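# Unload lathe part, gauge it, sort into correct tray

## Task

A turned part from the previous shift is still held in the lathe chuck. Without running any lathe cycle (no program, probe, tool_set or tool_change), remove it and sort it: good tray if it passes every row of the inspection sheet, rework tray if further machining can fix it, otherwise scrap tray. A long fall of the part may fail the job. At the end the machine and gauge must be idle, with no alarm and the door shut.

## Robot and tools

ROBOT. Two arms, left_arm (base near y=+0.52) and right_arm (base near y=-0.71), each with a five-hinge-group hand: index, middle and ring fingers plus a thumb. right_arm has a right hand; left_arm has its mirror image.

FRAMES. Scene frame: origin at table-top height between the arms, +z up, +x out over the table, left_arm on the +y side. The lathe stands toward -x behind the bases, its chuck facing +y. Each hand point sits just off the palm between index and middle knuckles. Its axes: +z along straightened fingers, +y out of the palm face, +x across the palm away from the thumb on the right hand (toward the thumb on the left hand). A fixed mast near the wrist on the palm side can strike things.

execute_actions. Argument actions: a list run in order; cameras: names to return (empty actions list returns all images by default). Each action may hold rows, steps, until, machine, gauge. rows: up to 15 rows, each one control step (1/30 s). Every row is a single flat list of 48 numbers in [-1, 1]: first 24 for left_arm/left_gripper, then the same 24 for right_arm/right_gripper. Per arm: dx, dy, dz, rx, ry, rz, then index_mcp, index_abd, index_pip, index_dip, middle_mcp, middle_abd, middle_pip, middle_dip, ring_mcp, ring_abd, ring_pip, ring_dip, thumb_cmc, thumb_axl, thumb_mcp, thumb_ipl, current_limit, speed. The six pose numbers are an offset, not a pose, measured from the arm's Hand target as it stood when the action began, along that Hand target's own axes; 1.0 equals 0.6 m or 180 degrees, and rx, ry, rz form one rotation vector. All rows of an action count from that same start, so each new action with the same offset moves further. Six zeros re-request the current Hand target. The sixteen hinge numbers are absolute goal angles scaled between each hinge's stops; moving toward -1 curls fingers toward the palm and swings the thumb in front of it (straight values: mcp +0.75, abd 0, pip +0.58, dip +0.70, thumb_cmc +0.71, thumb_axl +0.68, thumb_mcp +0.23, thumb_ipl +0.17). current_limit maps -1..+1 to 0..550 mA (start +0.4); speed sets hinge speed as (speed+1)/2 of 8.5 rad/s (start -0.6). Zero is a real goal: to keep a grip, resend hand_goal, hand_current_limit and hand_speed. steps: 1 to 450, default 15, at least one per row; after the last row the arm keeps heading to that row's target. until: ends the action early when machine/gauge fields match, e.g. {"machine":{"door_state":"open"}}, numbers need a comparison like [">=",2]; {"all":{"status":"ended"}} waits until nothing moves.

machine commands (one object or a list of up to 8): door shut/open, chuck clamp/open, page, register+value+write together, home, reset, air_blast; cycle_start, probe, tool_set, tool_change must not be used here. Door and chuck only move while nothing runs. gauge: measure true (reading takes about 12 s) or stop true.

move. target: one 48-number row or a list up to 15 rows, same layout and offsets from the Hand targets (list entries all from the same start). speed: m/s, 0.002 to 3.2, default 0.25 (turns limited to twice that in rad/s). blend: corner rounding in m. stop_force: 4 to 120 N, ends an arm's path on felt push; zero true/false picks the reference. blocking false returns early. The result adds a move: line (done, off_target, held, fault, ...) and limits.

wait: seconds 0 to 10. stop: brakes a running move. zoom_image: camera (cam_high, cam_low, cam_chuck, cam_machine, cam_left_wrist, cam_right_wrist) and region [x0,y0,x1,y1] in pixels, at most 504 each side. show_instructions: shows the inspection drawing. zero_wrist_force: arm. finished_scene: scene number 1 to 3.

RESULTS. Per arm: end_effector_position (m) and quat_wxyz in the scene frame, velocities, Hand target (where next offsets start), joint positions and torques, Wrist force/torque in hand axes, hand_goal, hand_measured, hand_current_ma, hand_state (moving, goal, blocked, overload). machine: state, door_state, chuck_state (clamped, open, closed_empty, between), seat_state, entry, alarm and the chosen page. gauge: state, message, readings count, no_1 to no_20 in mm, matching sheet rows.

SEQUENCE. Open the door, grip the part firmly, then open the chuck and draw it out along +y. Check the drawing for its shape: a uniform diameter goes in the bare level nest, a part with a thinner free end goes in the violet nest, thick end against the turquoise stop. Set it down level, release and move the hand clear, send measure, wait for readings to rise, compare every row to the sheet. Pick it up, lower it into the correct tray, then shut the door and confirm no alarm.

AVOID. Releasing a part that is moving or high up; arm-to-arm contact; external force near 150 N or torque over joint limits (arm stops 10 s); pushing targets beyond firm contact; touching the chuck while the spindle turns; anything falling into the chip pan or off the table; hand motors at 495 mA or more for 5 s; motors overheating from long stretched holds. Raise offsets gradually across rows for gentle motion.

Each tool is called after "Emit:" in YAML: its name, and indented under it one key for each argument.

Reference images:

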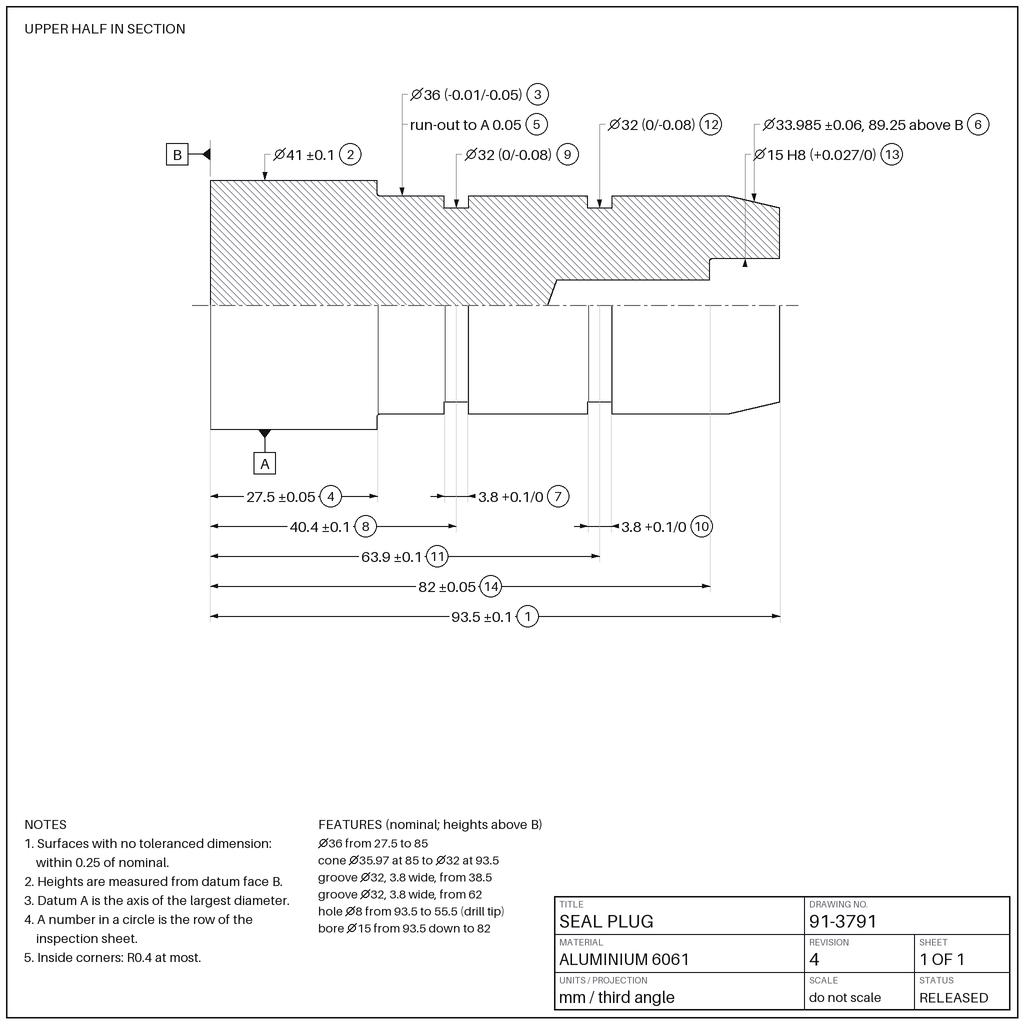

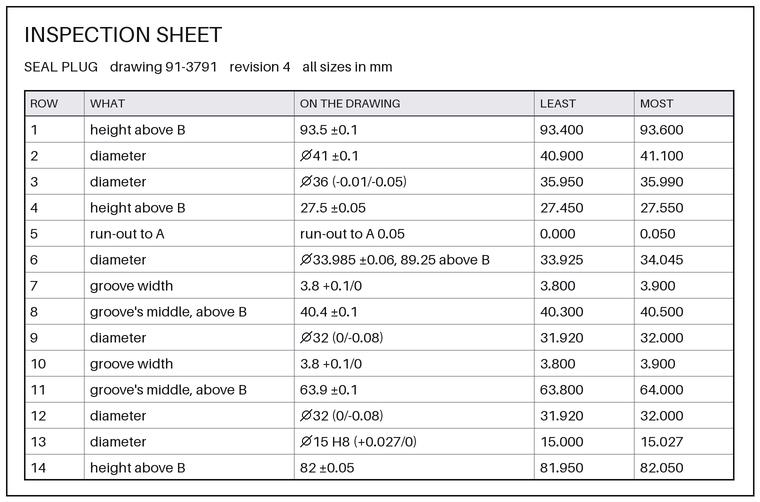

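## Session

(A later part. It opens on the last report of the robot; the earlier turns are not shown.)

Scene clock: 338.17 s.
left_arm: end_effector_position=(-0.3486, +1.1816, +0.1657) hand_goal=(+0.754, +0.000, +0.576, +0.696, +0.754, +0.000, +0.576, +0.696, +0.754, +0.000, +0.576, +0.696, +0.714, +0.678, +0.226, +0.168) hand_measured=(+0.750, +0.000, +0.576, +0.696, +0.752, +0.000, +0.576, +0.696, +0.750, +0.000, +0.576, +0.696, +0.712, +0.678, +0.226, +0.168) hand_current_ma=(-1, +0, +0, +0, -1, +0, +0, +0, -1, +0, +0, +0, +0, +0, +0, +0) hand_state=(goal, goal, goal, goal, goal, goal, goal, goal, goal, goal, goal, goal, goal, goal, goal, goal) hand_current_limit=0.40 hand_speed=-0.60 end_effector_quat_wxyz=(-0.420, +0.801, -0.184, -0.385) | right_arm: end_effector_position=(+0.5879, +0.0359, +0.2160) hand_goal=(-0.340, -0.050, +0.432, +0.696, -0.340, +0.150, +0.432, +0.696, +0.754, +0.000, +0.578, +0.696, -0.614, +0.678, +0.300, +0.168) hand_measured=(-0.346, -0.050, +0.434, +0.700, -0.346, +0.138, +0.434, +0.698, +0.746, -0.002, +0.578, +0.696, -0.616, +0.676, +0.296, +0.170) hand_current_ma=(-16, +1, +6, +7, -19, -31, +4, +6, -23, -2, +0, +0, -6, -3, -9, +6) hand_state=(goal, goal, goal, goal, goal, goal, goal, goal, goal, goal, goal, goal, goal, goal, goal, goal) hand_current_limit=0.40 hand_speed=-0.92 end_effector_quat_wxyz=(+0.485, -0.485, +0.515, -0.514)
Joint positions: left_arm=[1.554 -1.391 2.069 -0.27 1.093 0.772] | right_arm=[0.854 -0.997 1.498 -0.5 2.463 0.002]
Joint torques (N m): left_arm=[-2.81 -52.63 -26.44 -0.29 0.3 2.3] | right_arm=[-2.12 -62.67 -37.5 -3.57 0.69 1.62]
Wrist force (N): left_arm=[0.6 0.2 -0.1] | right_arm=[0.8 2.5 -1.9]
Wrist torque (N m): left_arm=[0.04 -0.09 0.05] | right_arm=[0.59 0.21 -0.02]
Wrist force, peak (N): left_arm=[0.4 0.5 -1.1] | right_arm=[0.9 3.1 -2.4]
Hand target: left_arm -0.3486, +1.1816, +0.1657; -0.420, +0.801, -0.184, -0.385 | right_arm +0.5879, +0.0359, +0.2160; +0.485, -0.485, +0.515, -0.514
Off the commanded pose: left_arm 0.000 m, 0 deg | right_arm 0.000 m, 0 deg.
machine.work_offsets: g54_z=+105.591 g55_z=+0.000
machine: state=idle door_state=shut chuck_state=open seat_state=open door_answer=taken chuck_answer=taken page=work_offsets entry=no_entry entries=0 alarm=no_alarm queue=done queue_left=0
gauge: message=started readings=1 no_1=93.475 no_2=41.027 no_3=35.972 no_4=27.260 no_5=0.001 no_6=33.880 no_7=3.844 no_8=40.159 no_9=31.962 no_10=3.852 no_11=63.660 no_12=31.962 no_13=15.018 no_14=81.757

Emit:
move:
  target:
    - [0,0,0,0,0,0,0.754,0,0.576,0.696,0.754,0,0.576,0.696,0.754,0,0.576,0.696,0.714,0.678,0.226,0.168,0.4,-0.6,0.0,0.13,0,0,0,0,-0.32,-0.05,0.431,0.696,-0.32,0.15,0.431,0.696,0.753,0,0.577,0.696,-0.614,0.677,0.31,0.168,0.4,-0.6]
    - [0,0,0,0,0,0,0.754,0,0.576,0.696,0.754,0,0.576,0.696,0.754,0,0.576,0.696,0.714,0.678,0.226,0.168,0.4,-0.6,0.0,0.1655,0,0,0,0,-0.32,-0.05,0.431,0.696,-0.32,0.15,0.431,0.696,0.753,0,0.577,0.696,-0.614,0.677,0.31,0.168,0.4,-0.6]
  speed: [0.15,0.05]
  blend: [0.005,0]

Emit:
execute_actions:
  actions:
    - {"rows":[[0,0,0,0,0,0,0.754,0,0.576,0.696,0.754,0,0.576,0.696,0.754,0,0.576,0.696,0.714,0.678,0.226,0.168,0.4,-0.6,0,0,0,0,0,0,-0.5,-0.05,0.42,0.69,-0.5,0.15,0.42,0.69,0.753,0,0.577,0.696,-0.614,0.677,0.12,0.168,0.1,-0.8]],"steps":50}
    - {"rows":[[0,0,0,0,0,0,0.754,0,0.576,0.696,0.754,0,0.576,0.696,0.754,0,0.576,0.696,0.714,0.678,0.226,0.168,0.4,-0.6,0,0,0,0,0,0,-0.525,-0.05,0.41,0.68,-0.525,0.15,0.41,0.68,0.753,0,0.577,0.696,-0.614,0.677,0.0,0.12,0.75,-0.8]],"steps":40}

Scene clock: 348.07 s.
left_arm: end_effector_position=(-0.3486, +1.1816, +0.1657) hand_goal=(+0.754, +0.000, +0.576, +0.696, +0.754, +0.000, +0.576, +0.696, +0.754, +0.000, +0.576, +0.696, +0.714, +0.678, +0.226, +0.168) hand_measured=(+0.750, +0.000, +0.576, +0.696, +0.752, +0.000, +0.576, +0.696, +0.750, +0.000, +0.576, +0.696, +0.712, +0.678, +0.226, +0.168) hand_current_ma=(-1, +0, +0, +0, -1, +0, +0, +0, -1, +0, +0, +0, +0, +0, +0, +0) hand_state=(goal, goal, goal, goal, goal, goal, goal, goal, goal, goal, goal, goal, goal, goal, goal, goal) hand_current_limit=0.40 hand_speed=-0.60 end_effector_quat_wxyz=(-0.420, +0.801, -0.184, -0.385) | right_arm: end_effector_position=(+0.5879, +0.0361, +0.1165) hand_goal=(-0.320, -0.050, +0.432, +0.696, -0.320, +0.150, +0.432, +0.696, +0.754, +0.000, +0.578, +0.696, -0.614, +0.678, +0.310, +0.168) hand_measured=(-0.326, -0.050, +0.434, +0.700, -0.326, +0.138, +0.434, +0.698, +0.746, -0.002, +0.578, +0.696, -0.616, +0.676, +0.306, +0.170) hand_current_ma=(-16, +1, +6, +7, -19, -31, +3, +6, -23, -2, +0, +0, -6, -3, -10, +6) hand_state=(goal, goal, goal, goal, goal, goal, goal, goal, goal, goal, goal, goal, goal, goal, goal, goal) hand_current_limit=0.40 hand_speed=-0.60 end_effector_quat_wxyz=(+0.485, -0.485, +0.515, -0.514) end_effector_velocity=(-0.001, +0.000, +0.002) end_effector_angular_velocity=(-0.002, +0.002, +0.001)
Joint positions: left_arm=[1.554 -1.391 2.069 -0.27 1.093 0.772] | right_arm=[0.854 -0.909 1.552 -0.642 2.463 0.002]
Joint velocities: left_arm=[within noise] | right_arm=[0.001 -0.003 0 0.006 0 0]
Joint torques (N m): left_arm=[-4.04 -51.82 -26.05 -0.14 0.01 2.45] | right_arm=[14.33 -96.55 -46.19 1.51 1.3 -2.19]
Wrist force (N): left_arm=[-0.1 0.2 -0.6] | right_arm=[1.0 2.4 -2.0]
Wrist torque (N m): left_arm=[0.08 -0.01 -0.01] | right_arm=[0.55 0.18 -0.02]
Wrist force, peak (N): left_arm=[0.3 0.2 -1.2] | right_arm=[1.2 3.5 -2.3]
Hand target: left_arm -0.3486, +1.1816, +0.1657; -0.420, +0.801, -0.184, -0.385 | right_arm +0.5879, +0.0361, +0.1167; +0.485, -0.485, +0.515, -0.514
Off the commanded pose: left_arm 0.000 m, 0 deg | right_arm 0.000 m, 0 deg.
machine.work_offsets: g54_z=+105.591 g55_z=+0.000
machine: state=idle door_state=shut chuck_state=open seat_state=open door_answer=taken chuck_answer=taken page=work_offsets entry=no_entry entries=0 alarm=no_alarm queue=done queue_left=0
gauge: message=started readings=1 no_1=93.475 no_2=41.027 no_3=35.972 no_4=27.260 no_5=0.001 no_6=33.880 no_7=3.844 no_8=40.159 no_9=31.962 no_10=3.852 no_11=63.660 no_12=31.962 no_13=15.018 no_14=81.757
move: done

Scene clock: 351.27 s.
left_arm: end_effector_position=(-0.3486, +1.1816, +0.1657) hand_goal=(+0.754, +0.000, +0.576, +0.696, +0.754, +0.000, +0.576, +0.696, +0.754, +0.000, +0.576, +0.696, +0.714, +0.678, +0.226, +0.168) hand_measured=(+0.750, +0.000, +0.576, +0.696, +0.752, +0.000, +0.576, +0.696, +0.750, +0.000, +0.576, +0.696, +0.712, +0.678, +0.226, +0.168) hand_current_ma=(-1, +0, +0, +0, -1, +0, +0, +0, -1, +0, +0, +0, +0, +0, +0, +0) hand_state=(goal, goal, goal, goal, goal, goal, goal, goal, goal, goal, goal, goal, goal, goal, goal, goal) hand_current_limit=0.40 hand_speed=-0.60 end_effector_quat_wxyz=(-0.420, +0.801, -0.184, -0.385) | right_arm: end_effector_position=(+0.5879, +0.0361, +0.1167) hand_goal=(-0.524, -0.050, +0.410, +0.680, -0.524, +0.150, +0.410, +0.680, +0.754, +0.000, +0.578, +0.696, -0.614, +0.678, +0.000, +0.120) hand_measured=(-0.456, -0.050, +0.434, +0.694, -0.458, +0.138, +0.430, +0.694, +0.746, -0.002, +0.578, +0.696, -0.616, +0.676, +0.156, +0.170) hand_current_ma=(+281, +1, +77, +43, +265, -31, +64, +44, -23, -2, +0, +0, -6, -3, +481, +250) hand_state=(blocked, goal, blocked, goal, blocked, goal, blocked, goal, goal, goal, goal, goal, goal, goal, blocked, blocked) hand_current_limit=0.75 hand_speed=-0.80 end_effector_quat_wxyz=(+0.485, -0.485, +0.515, -0.514)
Joint positions: left_arm=[1.554 -1.391 2.069 -0.27 1.093 0.772] | right_arm=[0.854 -0.909 1.552 -0.642 2.463 0.002]
Joint torques (N m): left_arm=[-2.95 -52.29 -24.45 -0.02 0.29 2.49] | right_arm=[17.04 -96.27 -46.82 -0.27 0.91 1.09]
Wrist force (N): left_arm=[0.0 0.0 -0.6] | right_arm=[1.2 3.7 -2.4]
Wrist torque (N m): left_arm=[0.05 -0.03 0.01] | right_arm=[0.63 0.21 -0.12]
Wrist force, peak (N): left_arm=[0.5 0.1 -1.1] | right_arm=[1.6 5.0 -2.2]
Hand target: left_arm -0.3486, +1.1816, +0.1657; -0.420, +0.801, -0.184, -0.385 | right_arm +0.5879, +0.0361, +0.1167; +0.485, -0.485, +0.515, -0.514
Off the commanded pose: left_arm 0.000 m, 0 deg | right_arm 0.000 m, 0 deg.
machine.work_offsets: g54_z=+105.591 g55_z=+0.000
machine: state=idle door_state=shut chuck_state=open seat_state=open door_answer=taken chuck_answer=taken page=work_offsets entry=no_entry entries=0 alarm=no_alarm queue=done queue_left=0
gauge: message=started readings=1 no_1=93.475 no_2=41.027 no_3=35.972 no_4=27.260 no_5=0.001 no_6=33.880 no_7=3.844 no_8=40.159 no_9=31.962 no_10=3.852 no_11=63.660 no_12=31.962 no_13=15.018 no_14=81.757

Emit:
move:
  target:
    - [0,0,0,0,0,0,0.754,0,0.576,0.696,0.754,0,0.576,0.696,0.754,0,0.576,0.696,0.714,0.678,0.226,0.168,0.4,-0.6,0.0,-0.06,0,0,0,0,-0.525,-0.05,0.41,0.68,-0.525,0.15,0.41,0.68,0.753,0,0.577,0.696,-0.614,0.677,0.0,0.12,0.75,-0.8]
    - [0,0,0,0,0,0,0.754,0,0.576,0.696,0.754,0,0.576,0.696,0.754,0,0.576,0.696,0.714,0.678,0.226,0.168,0.4,-0.6,0.0,-0.2,0,0,0,0,-0.525,-0.05,0.41,0.68,-0.525,0.15,0.41,0.68,0.753,0,0.577,0.696,-0.614,0.677,0.0,0.12,0.75,-0.8]
    - [0,0,0,0,0,0,0.754,0,0.576,0.696,0.754,0,0.576,0.696,0.754,0,0.576,0.696,0.714,0.678,0.226,0.168,0.4,-0.6,-0.5654,-0.3055,-0.5423,0,-0.185,0,-0.525,-0.05,0.41,0.68,-0.525,0.15,0.41,0.68,0.753,0,0.577,0.696,-0.614,0.677,0.0,0.12,0.75,-0.8]
    - [0,0,0,0,0,0,0.754,0,0.576,0.696,0.754,0,0.576,0.696,0.754,0,0.576,0.696,0.714,0.678,0.226,0.168,0.4,-0.6,-0.5718,-0.1302,-0.5325,-0.0540,-0.1845,-0.0162,-0.525,-0.05,0.41,0.68,-0.525,0.15,0.41,0.68,0.753,0,0.577,0.696,-0.614,0.677,0.0,0.12,0.75,-0.8]
  speed: [0.05,0.2,0.25,0.15]
  blend: [0.01,0.05,0.04,0]
  cameras: ["cam_high","cam_machine"]

Emit:
zoom_image:
  camera: "cam_high"
  region: [310, 60, 460, 210]

Scene clock: 370.87 s.
left_arm: end_effector_position=(-0.3486, +1.1816, +0.1657) hand_goal=(+0.754, +0.000, +0.576, +0.696, +0.754, +0.000, +0.576, +0.696, +0.754, +0.000, +0.576, +0.696, +0.714, +0.678, +0.226, +0.168) hand_measured=(+0.750, +0.000, +0.576, +0.696, +0.752, +0.000, +0.576, +0.696, +0.750, +0.000, +0.576, +0.696, +0.712, +0.678, +0.226, +0.168) hand_current_ma=(-1, +0, +0, +0, -1, +0, +0, +0, -1, +0, +0, +0, +0, +0, +0, +0) hand_state=(goal, goal, goal, goal, goal, goal, goal, goal, goal, goal, goal, goal, goal, goal, goal, goal) hand_current_limit=0.40 hand_speed=-0.60 end_effector_quat_wxyz=(-0.420, +0.801, -0.184, -0.385) | right_arm: end_effector_position=(+0.2895, +0.3974, +0.1956) hand_goal=(-0.524, -0.050, +0.410, +0.680, -0.524, +0.150, +0.410, +0.680, +0.754, +0.000, +0.578, +0.696, -0.614, +0.678, +0.000, +0.120) hand_measured=(-0.456, -0.050, +0.436, +0.694, -0.458, +0.138, +0.432, +0.694, +0.746, -0.002, +0.578, +0.696, -0.614, +0.676, +0.156, +0.168) hand_current_ma=(+281, +1, +82, +43, +265, -28, +67, +44, -23, -2, +0, +0, +0, -3, +481, +247) hand_state=(blocked, goal, blocked, goal, blocked, goal, blocked, goal, goal, goal, goal, goal, goal, goal, blocked, blocked) hand_current_limit=0.75 hand_speed=-0.80 end_effector_quat_wxyz=(-0.557, +0.663, -0.384, +0.322)
Joint positions: left_arm=[1.554 -1.391 2.069 -0.27 1.093 0.772] | right_arm=[1.217 -0.744 1.022 -0.057 2.232 0.139]
Joint torques (N m): left_arm=[-1.75 -53.94 -24.55 -0.11 0.06 2.46] | right_arm=[12.18 -104.24 -42.74 -1.5 2.27 -0.73]
Wrist force (N): left_arm=[-0.4 0.0 -0.2] | right_arm=[0.4 5.1 -0.9]
Wrist torque (N m): left_arm=[0.02 0.02 -0.03] | right_arm=[0.77 0.10 0.05]
Wrist force, peak (N): left_arm=[0.8 -0.2 -0.9] | right_arm=[0.8 7.4 -0.6]
Hand target: left_arm -0.3486, +1.1816, +0.1657; -0.420, +0.801, -0.184, -0.385 | right_arm +0.2894, +0.3974, +0.1955; -0.557, +0.663, -0.384, +0.322
Off the commanded pose: left_arm 0.000 m, 0 deg | right_arm 0.000 m, 0 deg.
machine.work_offsets: g54_z=+105.591 g55_z=+0.000
machine: state=idle door_state=shut chuck_state=open seat_state=open door_answer=taken chuck_answer=taken page=work_offsets entry=no_entry entries=0 alarm=no_alarm queue=done queue_left=0
gauge: message=started readings=1 no_1=93.475 no_2=41.027 no_3=35.972 no_4=27.260 no_5=0.001 no_6=33.880 no_7=3.844 no_8=40.159 no_9=31.962 no_10=3.852 no_11=63.660 no_12=31.962 no_13=15.018 no_14=81.757
move: done; blend cut to 0.042 m at target 2
Images, in order (width x height): cam_high 504x504, cam_machine 504x504.

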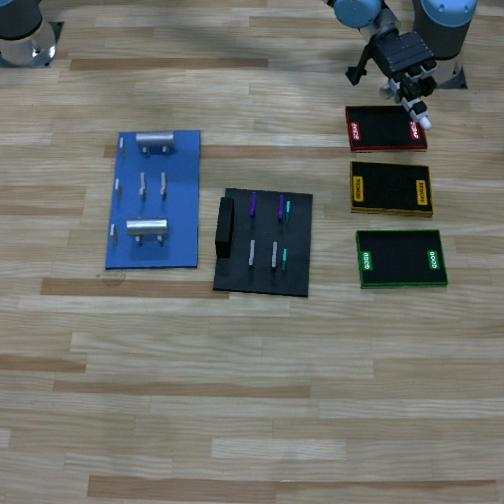

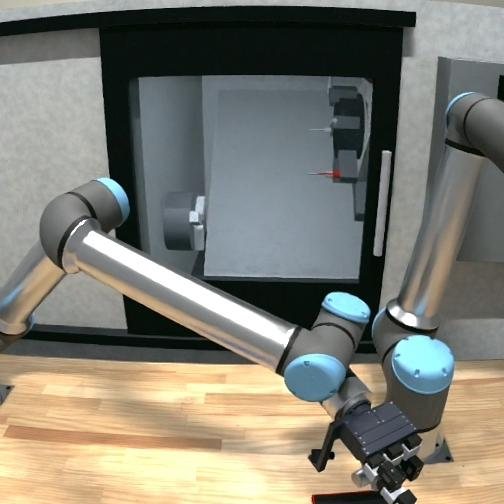

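Scaled by 3.360 from the camera's 504x504 image, which has a finer 720x720 frame.

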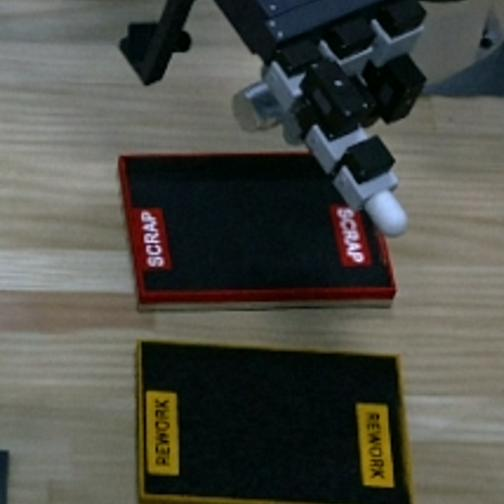

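Emit:
move:
  target: [0,0,0,0,0,0,0.754,0,0.576,0.696,0.754,0,0.576,0.696,0.754,0,0.576,0.696,0.714,0.678,0.226,0.168,0.4,-0.6,0.005,0.1298,0.0317,0,0,0,-0.525,-0.05,0.41,0.68,-0.525,0.15,0.41,0.68,0.753,0,0.577,0.696,-0.614,0.677,0.0,0.12,0.75,-0.8]
  speed: 0.1

Emit:
move:
  target: [0,0,0,0,0,0,0.754,0,0.576,0.696,0.754,0,0.576,0.696,0.754,0,0.576,0.696,0.714,0.678,0.226,0.168,0.4,-0.6,0,0.1067,0.0188,0,0,0,-0.525,-0.05,0.41,0.68,-0.525,0.15,0.41,0.68,0.753,0,0.577,0.696,-0.614,0.677,0.0,0.12,0.75,-0.8]
  speed: 0.02
  stop_force: 4
  cameras: ["cam_high"]

Emit:
zoom_image:
  camera: "cam_high"
  region: [310, 60, 460, 210]

Scene clock: 379.23 s.
left_arm: end_effector_position=(-0.3486, +1.1816, +0.1657) hand_goal=(+0.754, +0.000, +0.576, +0.696, +0.754, +0.000, +0.576, +0.696, +0.754, +0.000, +0.576, +0.696, +0.714, +0.678, +0.226, +0.168) hand_measured=(+0.750, +0.000, +0.576, +0.696, +0.752, +0.000, +0.576, +0.696, +0.750, +0.000, +0.576, +0.696, +0.712, +0.678, +0.226, +0.168) hand_current_ma=(-1, +0, +0, +0, -1, +0, +0, +0, -1, +0, +0, +0, +0, +0, +0, +0) hand_state=(goal, goal, goal, goal, goal, goal, goal, goal, goal, goal, goal, goal, goal, goal, goal, goal) hand_current_limit=0.40 hand_speed=-0.60 end_effector_quat_wxyz=(-0.420, +0.801, -0.184, -0.385) | right_arm: end_effector_position=(+0.2954, +0.3975, +0.1152) hand_goal=(-0.524, -0.050, +0.410, +0.680, -0.524, +0.150, +0.410, +0.680, +0.754, +0.000, +0.578, +0.696, -0.614, +0.678, +0.000, +0.120) hand_measured=(-0.456, -0.050, +0.436, +0.694, -0.458, +0.138, +0.432, +0.694, +0.746, -0.002, +0.578, +0.696, -0.614, +0.676, +0.156, +0.168) hand_current_ma=(+281, +1, +82, +43, +265, -28, +67, +44, -23, -2, +0, +0, +0, -3, +481, +246) hand_state=(blocked, goal, blocked, goal, blocked, goal, blocked, goal, goal, goal, goal, goal, goal, goal, blocked, blocked) hand_current_limit=0.75 hand_speed=-0.80 end_effector_quat_wxyz=(-0.557, +0.663, -0.384, +0.322) end_effector_velocity=(+0.000, +0.000, +0.004) end_effector_angular_velocity=(+0.000, +0.001, -0.001)
Joint positions: left_arm=[1.554 -1.391 2.069 -0.27 1.093 0.772] | right_arm=[1.211 -0.693 1.076 -0.163 2.227 0.137]
Joint velocities: left_arm=[within noise] | right_arm=[0 -0.003 -0.002 0.007 0 0.001]
Joint torques (N m): left_arm=[-2.64 -50.98 -25.49 -0.01 0.18 2.43] | right_arm=[-8.08 -115.14 -54.17 1.89 -0.86 -1.94]
Wrist force (N): left_arm=[0.3 0.1 -0.5] | right_arm=[0.4 5.1 -1.3]
Wrist torque (N m): left_arm=[0.07 -0.07 0.03] | right_arm=[0.77 0.13 0.15]
Wrist force, peak (N): left_arm=[0.2 0.1 -1.4] | right_arm=[0.6 7.0 -1.3]
Hand target: left_arm -0.3486, +1.1816, +0.1657; -0.420, +0.801, -0.184, -0.385 | right_arm +0.2954, +0.3975, +0.1155; -0.557, +0.663, -0.384, +0.322
Off the commanded pose: left_arm 0.000 m, 0 deg | right_arm 0.000 m, 0 deg.
machine.work_offsets: g54_z=+105.591 g55_z=+0.000
machine: state=idle door_state=shut chuck_state=open seat_state=open door_answer=taken chuck_answer=taken page=work_offsets entry=no_entry entries=0 alarm=no_alarm queue=done queue_left=0
gauge: message=started readings=1 no_1=93.475 no_2=41.027 no_3=35.972 no_4=27.260 no_5=0.001 no_6=33.880 no_7=3.844 no_8=40.159 no_9=31.962 no_10=3.852 no_11=63.660 no_12=31.962 no_13=15.018 no_14=81.757
move: done

Scene clock: 383.07 s.
left_arm: end_effector_position=(-0.3486, +1.1816, +0.1657) hand_goal=(+0.754, +0.000, +0.576, +0.696, +0.754, +0.000, +0.576, +0.696, +0.754, +0.000, +0.576, +0.696, +0.714, +0.678, +0.226, +0.168) hand_measured=(+0.750, +0.000, +0.576, +0.696, +0.752, +0.000, +0.576, +0.696, +0.750, +0.000, +0.576, +0.696, +0.712, +0.678, +0.226, +0.168) hand_current_ma=(-1, +0, +0, +0, -1, +0, +0, +0, -1, +0, +0, +0, +0, +0, +0, +0) hand_state=(goal, goal, goal, goal, goal, goal, goal, goal, goal, goal, goal, goal, goal, goal, goal, goal) hand_current_limit=0.40 hand_speed=-0.60 end_effector_quat_wxyz=(-0.420, +0.801, -0.184, -0.385) | right_arm: end_effector_position=(+0.2954, +0.3976, +0.0627) hand_goal=(-0.524, -0.050, +0.410, +0.680, -0.524, +0.150, +0.410, +0.680, +0.754, +0.000, +0.578, +0.696, -0.614, +0.678, +0.000, +0.120) hand_measured=(-0.456, -0.050, +0.436, +0.694, -0.458, +0.138, +0.432, +0.694, +0.746, -0.002, +0.578, +0.696, -0.614, +0.676, +0.156, +0.168) hand_current_ma=(+281, +1, +83, +43, +265, -28, +68, +44, -23, -2, +0, +0, +0, -3, +481, +246) hand_state=(blocked, goal, blocked, goal, blocked, goal, blocked, goal, goal, goal, goal, goal, goal, goal, blocked, blocked) hand_current_limit=0.75 hand_speed=-0.80 end_effector_quat_wxyz=(-0.557, +0.663, -0.384, +0.322)
Joint positions: left_arm=[1.554 -1.391 2.069 -0.27 1.093 0.772] | right_arm=[1.211 -0.654 1.102 -0.227 2.227 0.137]
Joint torques (N m): left_arm=[-2.26 -52.06 -25.59 -0.21 0.5 2.33] | right_arm=[11.73 -112.09 -51.71 2.1 1.21 1.84]
Wrist force (N): left_arm=[0.0 0.4 -0.5] | right_arm=[0.8 1.7 -2.0]
Wrist torque (N m): left_arm=[0.11 -0.02 -0.01] | right_arm=[0.21 0.10 -0.16]
Wrist force, peak (N): left_arm=[-0.2 0.1 -1.0] | right_arm=[0.5 6.0 -1.3]
Hand target: left_arm -0.3486, +1.1816, +0.1657; -0.420, +0.801, -0.184, -0.385 | right_arm +0.2954, +0.3976, +0.0627; -0.557, +0.663, -0.384, +0.322 (not the last commanded pose)
Off the commanded pose: left_arm 0.000 m, 0 deg | right_arm 0.012 m, 0 deg.
machine.work_offsets: g54_z=+105.591 g55_z=+0.000
machine: state=idle door_state=shut chuck_state=open seat_state=open door_answer=taken chuck_answer=taken page=work_offsets entry=no_entry entries=0 alarm=no_alarm queue=done queue_left=0
gauge: message=started readings=1 no_1=93.475 no_2=41.027 no_3=35.972 no_4=27.260 no_5=0.001 no_6=33.880 no_7=3.844 no_8=40.159 no_9=31.962 no_10=3.852 no_11=63.660 no_12=31.962 no_13=15.018 no_14=81.757
move: contact (right_arm)
Images, in order (width x height): cam_high 504x504.

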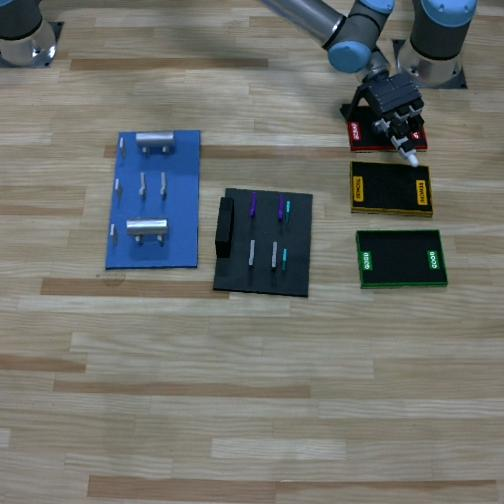

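Scaled by 3.360 from the camera's 504x504 image, which has a finer 720x720 frame.

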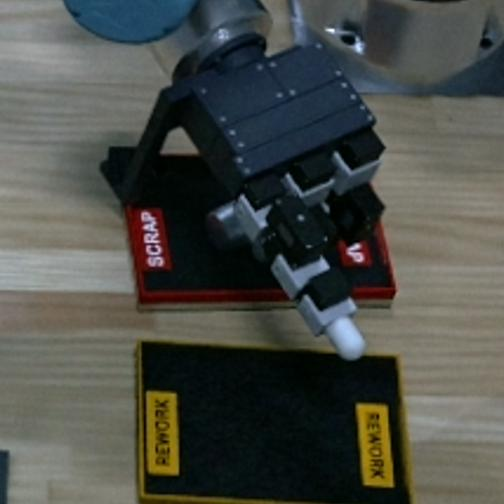

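Emit:
move:
  target: [0,0,0,0,0,0,0.754,0,0.576,0.696,0.754,0,0.576,0.696,0.754,0,0.576,0.696,0.714,0.678,0.226,0.168,0.4,-0.6,0,0.0017,0.0073,-0.0333,0,0,-0.525,-0.05,0.41,0.68,-0.525,0.15,0.41,0.68,0.753,0,0.577,0.696,-0.614,0.677,0.0,0.12,0.75,-0.8]
  speed: 0.05

Emit:
move:
  target: [0,0,0,0,0,0,0.754,0,0.576,0.696,0.754,0,0.576,0.696,0.754,0,0.576,0.696,0.714,0.678,0.226,0.168,0.4,-0.6,0,0.0240,0.0069,0,0,0,-0.525,-0.05,0.41,0.68,-0.525,0.15,0.41,0.68,0.753,0,0.577,0.696,-0.614,0.677,0.0,0.12,0.75,-0.8]
  speed: 0.015
  stop_force: 4

Scene clock: 396.77 s.
left_arm: end_effector_position=(-0.3486, +1.1816, +0.1657) hand_goal=(+0.754, +0.000, +0.576, +0.696, +0.754, +0.000, +0.576, +0.696, +0.754, +0.000, +0.576, +0.696, +0.714, +0.678, +0.226, +0.168) hand_measured=(+0.750, +0.000, +0.576, +0.696, +0.752, +0.000, +0.576, +0.696, +0.750, +0.000, +0.576, +0.696, +0.712, +0.678, +0.226, +0.168) hand_current_ma=(-1, +0, +0, +0, -1, +0, +0, +0, -1, +0, +0, +0, +0, +0, +0, +0) hand_state=(goal, goal, goal, goal, goal, goal, goal, goal, goal, goal, goal, goal, goal, goal, goal, goal) hand_current_limit=0.40 hand_speed=-0.60 end_effector_quat_wxyz=(-0.420, +0.801, -0.184, -0.385) | right_arm: end_effector_position=(+0.2991, +0.3997, +0.0608) hand_goal=(-0.524, -0.050, +0.410, +0.680, -0.524, +0.150, +0.410, +0.680, +0.754, +0.000, +0.578, +0.696, -0.614, +0.678, +0.000, +0.120) hand_measured=(-0.456, -0.050, +0.436, +0.694, -0.458, +0.138, +0.432, +0.694, +0.746, -0.002, +0.578, +0.696, -0.614, +0.676, +0.156, +0.168) hand_current_ma=(+281, +1, +86, +43, +265, -28, +71, +44, -23, -2, +0, +0, +0, -3, +481, +238) hand_state=(blocked, goal, blocked, goal, blocked, goal, blocked, goal, goal, goal, goal, goal, goal, goal, blocked, blocked) hand_current_limit=0.75 hand_speed=-0.80 end_effector_quat_wxyz=(-0.521, +0.691, -0.400, +0.301)
Joint positions: left_arm=[1.554 -1.391 2.069 -0.27 1.093 0.772] | right_arm=[1.199 -0.62 1.003 -0.037 2.197 0.21]
Joint torques (N m): left_arm=[-2.97 -50.83 -24.58 -0.43 0.42 2.37] | right_arm=[2.11 -119.19 -40.93 -2.61 1.93 -2.03]
Wrist force (N): left_arm=[-0.1 0.0 -0.2] | right_arm=[1.0 4.7 -0.5]
Wrist torque (N m): left_arm=[0.02 -0.02 -0.01] | right_arm=[0.72 0.02 -0.09]
Wrist force, peak (N): left_arm=[0.3 0.4 -1.2] | right_arm=[1.0 5.6 -1.3]
Hand target: left_arm -0.3486, +1.1816, +0.1657; -0.420, +0.801, -0.184, -0.385 | right_arm +0.2990, +0.3997, +0.0610; -0.521, +0.691, -0.400, +0.301
Off the commanded pose: left_arm 0.000 m, 0 deg | right_arm 0.000 m, 0 deg.
machine.work_offsets: g54_z=+105.591 g55_z=+0.000
machine: state=idle door_state=shut chuck_state=open seat_state=open door_answer=taken chuck_answer=taken page=work_offsets entry=no_entry entries=0 alarm=no_alarm queue=done queue_left=0
gauge: message=started readings=1 no_1=93.475 no_2=41.027 no_3=35.972 no_4=27.260 no_5=0.001 no_6=33.880 no_7=3.844 no_8=40.159 no_9=31.962 no_10=3.852 no_11=63.660 no_12=31.962 no_13=15.018 no_14=81.757
move: done

Scene clock: 398.23 s.
left_arm: end_effector_position=(-0.3486, +1.1816, +0.1657) hand_goal=(+0.754, +0.000, +0.576, +0.696, +0.754, +0.000, +0.576, +0.696, +0.754, +0.000, +0.576, +0.696, +0.714, +0.678, +0.226, +0.168) hand_measured=(+0.750, +0.000, +0.576, +0.696, +0.752, +0.000, +0.576, +0.696, +0.750, +0.000, +0.576, +0.696, +0.712, +0.678, +0.226, +0.168) hand_current_ma=(-1, +0, +0, +0, -1, +0, +0, +0, -1, +0, +0, +0, +0, +0, +0, +0) hand_state=(goal, goal, goal, goal, goal, goal, goal, goal, goal, goal, goal, goal, goal, goal, goal, goal) hand_current_limit=0.40 hand_speed=-0.60 end_effector_quat_wxyz=(-0.420, +0.801, -0.184, -0.385) | right_arm: end_effector_position=(+0.2990, +0.3997, +0.0563) hand_goal=(-0.524, -0.050, +0.410, +0.680, -0.524, +0.150, +0.410, +0.680, +0.754, +0.000, +0.578, +0.696, -0.614, +0.678, +0.000, +0.120) hand_measured=(-0.456, -0.050, +0.436, +0.694, -0.458, +0.138, +0.432, +0.694, +0.746, -0.002, +0.578, +0.696, -0.614, +0.676, +0.156, +0.168) hand_current_ma=(+279, +1, +86, +43, +265, -28, +71, +44, -23, -2, +0, +0, +0, -3, +481, +238) hand_state=(blocked, goal, blocked, goal, blocked, goal, blocked, goal, goal, goal, goal, goal, goal, goal, blocked, blocked) hand_current_limit=0.75 hand_speed=-0.80 end_effector_quat_wxyz=(-0.521, +0.691, -0.400, +0.301)
Joint positions: left_arm=[1.554 -1.391 2.069 -0.27 1.093 0.772] | right_arm=[1.199 -0.617 1.006 -0.042 2.197 0.21]
Joint torques (N m): left_arm=[-2.48 -51.43 -25.49 -0.09 -0.05 2.36] | right_arm=[-0.29 -114.69 -51.33 3.32 1.23 -1.88]
Wrist force (N): left_arm=[0.1 -0.2 -0.4] | right_arm=[0.7 0.7 -1.4]
Wrist torque (N m): left_arm=[0.02 -0.05 0.02] | right_arm=[0.58 0.08 -0.07]
Wrist force, peak (N): left_arm=[0.4 0.4 -0.9] | right_arm=[0.5 5.5 -0.5]
Hand target: left_arm -0.3486, +1.1816, +0.1657; -0.420, +0.801, -0.184, -0.385 | right_arm +0.2990, +0.3997, +0.0563; -0.521, +0.691, -0.400, +0.301 (not the last commanded pose)
Off the commanded pose: left_arm 0.000 m, 0 deg | right_arm 0.010 m, 0 deg.
machine.work_offsets: g54_z=+105.591 g55_z=+0.000
machine: state=idle door_state=shut chuck_state=open seat_state=open door_answer=taken chuck_answer=taken page=work_offsets entry=no_entry entries=0 alarm=no_alarm queue=done queue_left=0
gauge: message=started readings=1 no_1=93.475 no_2=41.027 no_3=35.972 no_4=27.260 no_5=0.001 no_6=33.880 no_7=3.844 no_8=40.159 no_9=31.962 no_10=3.852 no_11=63.660 no_12=31.962 no_13=15.018 no_14=81.757
move: contact (right_arm)

Emit:
execute_actions:
  actions:
    - {"rows":[[0,0,0,0,0,0,0.754,0,0.576,0.696,0.754,0,0.576,0.696,0.754,0,0.576,0.696,0.714,0.678,0.226,0.168,0.4,-0.6,0,-0.0032,-0.0009,0,0,0,-0.525,-0.05,0.41,0.68,-0.525,0.15,0.41,0.68,0.753,0,0.577,0.696,-0.614,0.677,0.0,0.12,0.75,-0.8]],"steps":15}
    - {"rows":[[0,0,0,0,0,0,0.754,0,0.576,0.696,0.754,0,0.576,0.696,0.754,0,0.576,0.696,0.714,0.678,0.226,0.168,0.4,-0.6,0,0,0,0,0,0,-0.43,-0.05,0.431,0.696,-0.43,0.15,0.431,0.696,0.753,0,0.577,0.696,-0.614,0.677,0.2,0.168,0.4,-0.95]],"steps":60}
    - {"rows":[[0,0,0,0,0,0,0.754,0,0.576,0.696,0.754,0,0.576,0.696,0.754,0,0.576,0.696,0.714,0.678,0.226,0.168,0.4,-0.6,0,-0.0048,-0.0014,0,0,0,-0.4,-0.05,0.431,0.696,-0.4,0.15,0.431,0.696,0.753,0,0.577,0.696,-0.614,0.677,0.28,0.168,0.4,-0.95],[0,0,0,0,0,0,0.754,0,0.576,0.696,0.754,0,0.576,0.696,0.754,0,0.576,0.696,0.714,0.678,0.226,0.168,0.4,-0.6,0,-0.0096,-0.0028,0,0,0,-0.35,-0.05,0.431,0.696,-0.35,0.15,0.431,0.696,0.753,0,0.577,0.696,-0.614,0.677,0.32,0.168,0.4,-0.95]],"steps":50}
  cameras: ["cam_high"]

Emit:
zoom_image:
  camera: "cam_high"
  region: [310, 60, 460, 210]

Scene clock: 413.37 s.
left_arm: end_effector_position=(-0.3486, +1.1816, +0.1657) hand_goal=(+0.754, +0.000, +0.576, +0.696, +0.754, +0.000, +0.576, +0.696, +0.754, +0.000, +0.576, +0.696, +0.714, +0.678, +0.226, +0.168) hand_measured=(+0.750, +0.000, +0.576, +0.696, +0.752, +0.000, +0.576, +0.696, +0.750, +0.000, +0.576, +0.696, +0.712, +0.678, +0.226, +0.168) hand_current_ma=(-1, +0, +0, +0, -1, +0, +0, +0, -1, +0, +0, +0, +0, +0, +0, +0) hand_state=(goal, goal, goal, goal, goal, goal, goal, goal, goal, goal, goal, goal, goal, goal, goal, goal) hand_current_limit=0.40 hand_speed=-0.60 end_effector_quat_wxyz=(-0.420, +0.801, -0.184, -0.385) | right_arm: end_effector_position=(+0.2990, +0.3997, +0.0643) hand_goal=(-0.350, -0.050, +0.432, +0.696, -0.350, +0.150, +0.432, +0.696, +0.754, +0.000, +0.578, +0.696, -0.614, +0.678, +0.320, +0.168) hand_measured=(-0.354, -0.048, +0.432, +0.696, -0.350, +0.138, +0.434, +0.698, +0.746, -0.002, +0.578, +0.696, -0.614, +0.676, +0.314, +0.170) hand_current_ma=(-10, +3, +0, +1, -2, -27, +4, +6, -24, -2, +0, +0, +0, -3, -20, +5) hand_state=(goal, goal, goal, goal, goal, goal, goal, goal, goal, goal, goal, goal, goal, goal, goal, goal) hand_current_limit=0.40 hand_speed=-0.95 end_effector_quat_wxyz=(-0.521, +0.691, -0.400, +0.301)
Joint positions: left_arm=[1.554 -1.391 2.069 -0.27 1.093 0.772] | right_arm=[1.199 -0.623 1.002 -0.033 2.197 0.21]
Joint torques (N m): left_arm=[-2.33 -49.26 -25.8 0.06 0.21 2.28] | right_arm=[2.26 -86.14 -39.21 -2.52 0.95 0.6]
Wrist force (N): left_arm=[0.0 -0.2 -0.8] | right_arm=[0.3 2.2 -1.0]
Wrist torque (N m): left_arm=[0.05 -0.05 0.01] | right_arm=[0.51 0.09 -0.12]
Wrist force, peak (N): left_arm=[0.4 0.3 -1.1] | right_arm=[0.7 5.3 -0.7]
Hand target: left_arm -0.3486, +1.1816, +0.1657; -0.420, +0.801, -0.184, -0.385 | right_arm +0.2990, +0.3997, +0.0643; -0.521, +0.691, -0.400, +0.301
Off the commanded pose: left_arm 0.000 m, 0 deg | right_arm 0.000 m, 0 deg.
machine.work_offsets: g54_z=+105.591 g55_z=+0.000
machine: state=idle door_state=shut chuck_state=open seat_state=open door_answer=taken chuck_answer=taken page=work_offsets entry=no_entry entries=0 alarm=no_alarm queue=done queue_left=0
gauge: message=started readings=1 no_1=93.475 no_2=41.027 no_3=35.972 no_4=27.260 no_5=0.001 no_6=33.880 no_7=3.844 no_8=40.159 no_9=31.962 no_10=3.852 no_11=63.660 no_12=31.962 no_13=15.018 no_14=81.757
Images, in order (width x height): cam_high 504x504.

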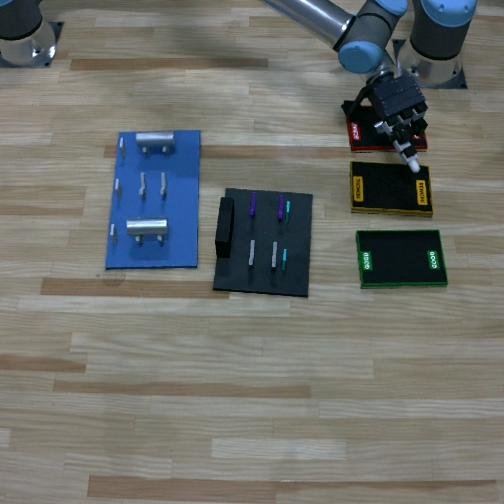

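Scaled by 3.360 from the camera's 504x504 image, which has a finer 720x720 frame.

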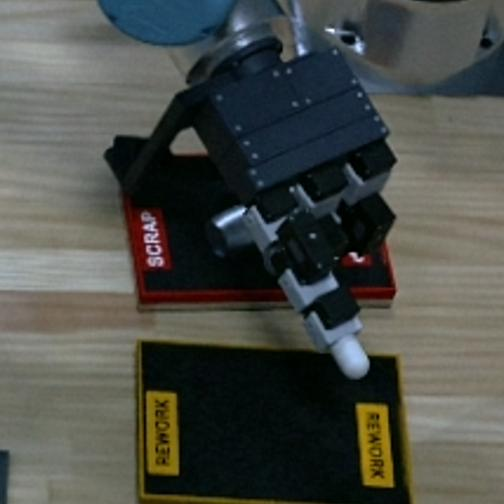

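Emit:
move:
  target: [0,0,0,0,0,0,0.754,0,0.576,0.696,0.754,0,0.576,0.696,0.754,0,0.576,0.696,0.714,0.678,0.226,0.168,0.4,-0.6,0,-0.1922,-0.0553,0,0,0,-0.35,-0.05,0.431,0.696,-0.35,0.15,0.431,0.696,0.753,0,0.577,0.696,-0.614,0.677,0.32,0.168,0.4,-0.95]
  speed: 0.08
  cameras: ["cam_high"]

Emit:
zoom_image:
  camera: "cam_high"
  region: [310, 60, 460, 210]

Scene clock: 418.37 s.
left_arm: end_effector_position=(-0.3486, +1.1816, +0.1657) hand_goal=(+0.754, +0.000, +0.576, +0.696, +0.754, +0.000, +0.576, +0.696, +0.754, +0.000, +0.576, +0.696, +0.714, +0.678, +0.226, +0.168) hand_measured=(+0.750, +0.000, +0.576, +0.696, +0.752, +0.000, +0.576, +0.696, +0.750, +0.000, +0.576, +0.696, +0.712, +0.678, +0.226, +0.168) hand_current_ma=(-1, +0, +0, +0, -1, +0, +0, +0, -1, +0, +0, +0, +0, +0, +0, +0) hand_state=(goal, goal, goal, goal, goal, goal, goal, goal, goal, goal, goal, goal, goal, goal, goal, goal) hand_current_limit=0.40 hand_speed=-0.60 end_effector_quat_wxyz=(-0.420, +0.801, -0.184, -0.385) | right_arm: end_effector_position=(+0.2989, +0.3994, +0.1846) hand_goal=(-0.350, -0.050, +0.432, +0.696, -0.350, +0.150, +0.432, +0.696, +0.754, +0.000, +0.578, +0.696, -0.614, +0.678, +0.320, +0.168) hand_measured=(-0.354, -0.048, +0.432, +0.696, -0.350, +0.138, +0.434, +0.698, +0.746, -0.002, +0.578, +0.696, -0.614, +0.676, +0.314, +0.170) hand_current_ma=(-10, +3, +0, +1, -1, -27, +4, +6, -24, -2, +0, +0, +0, -3, -19, +5) hand_state=(goal, goal, goal, goal, goal, goal, goal, goal, goal, goal, goal, goal, goal, goal, goal, goal) hand_current_limit=0.40 hand_speed=-0.95 end_effector_quat_wxyz=(-0.521, +0.691, -0.400, +0.301)
Joint positions: left_arm=[1.554 -1.391 2.069 -0.27 1.093 0.772] | right_arm=[1.199 -0.694 0.917 0.124 2.197 0.21]
Joint torques (N m): left_arm=[-2.18 -51.55 -25.55 -0.18 0.34 2.56] | right_arm=[-3.43 -82.26 -40.09 -2.34 -0.87 0.13]
Wrist force (N): left_arm=[0.1 0.7 -0.9] | right_arm=[0.5 2.8 -1.4]
Wrist torque (N m): left_arm=[0.17 -0.05 0.00] | right_arm=[0.61 0.18 -0.03]
Wrist force, peak (N): left_arm=[0.4 0.1 -1.0] | right_arm=[0.7 4.1 -1.0]
Hand target: left_arm -0.3486, +1.1816, +0.1657; -0.420, +0.801, -0.184, -0.385 | right_arm +0.2989, +0.3994, +0.1843; -0.521, +0.691, -0.400, +0.301
Off the commanded pose: left_arm 0.000 m, 0 deg | right_arm 0.000 m, 0 deg.
machine.work_offsets: g54_z=+105.591 g55_z=+0.000
machine: state=idle door_state=shut chuck_state=open seat_state=open door_answer=taken chuck_answer=taken page=work_offsets entry=no_entry entries=0 alarm=no_alarm queue=done queue_left=0
gauge: message=started readings=1 no_1=93.475 no_2=41.027 no_3=35.972 no_4=27.260 no_5=0.001 no_6=33.880 no_7=3.844 no_8=40.159 no_9=31.962 no_10=3.852 no_11=63.660 no_12=31.962 no_13=15.018 no_14=81.757
move: done
Images, in order (width x height): cam_high 504x504.

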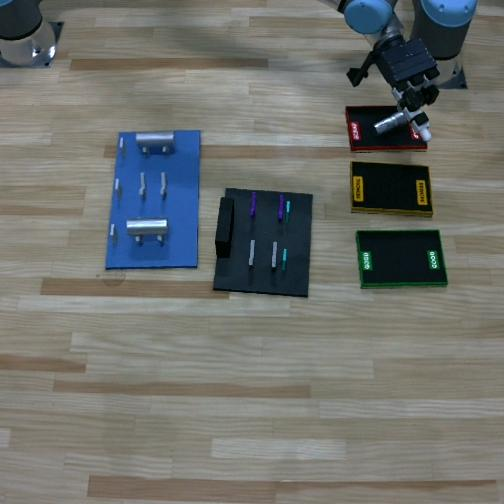

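Scaled by 3.360 from the camera's 504x504 image, which has a finer 720x720 frame.

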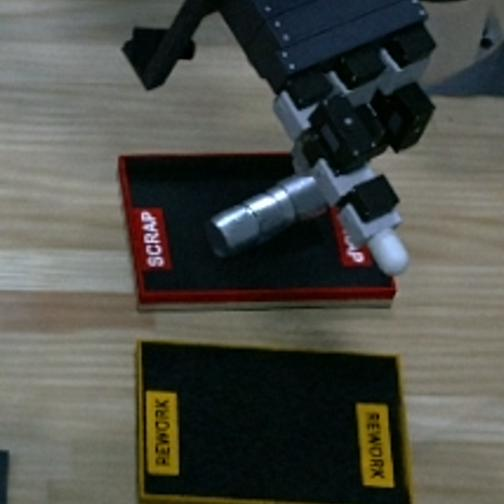

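Emit:
finished_scene:
  scene: 2

The scene is finished: the task was done.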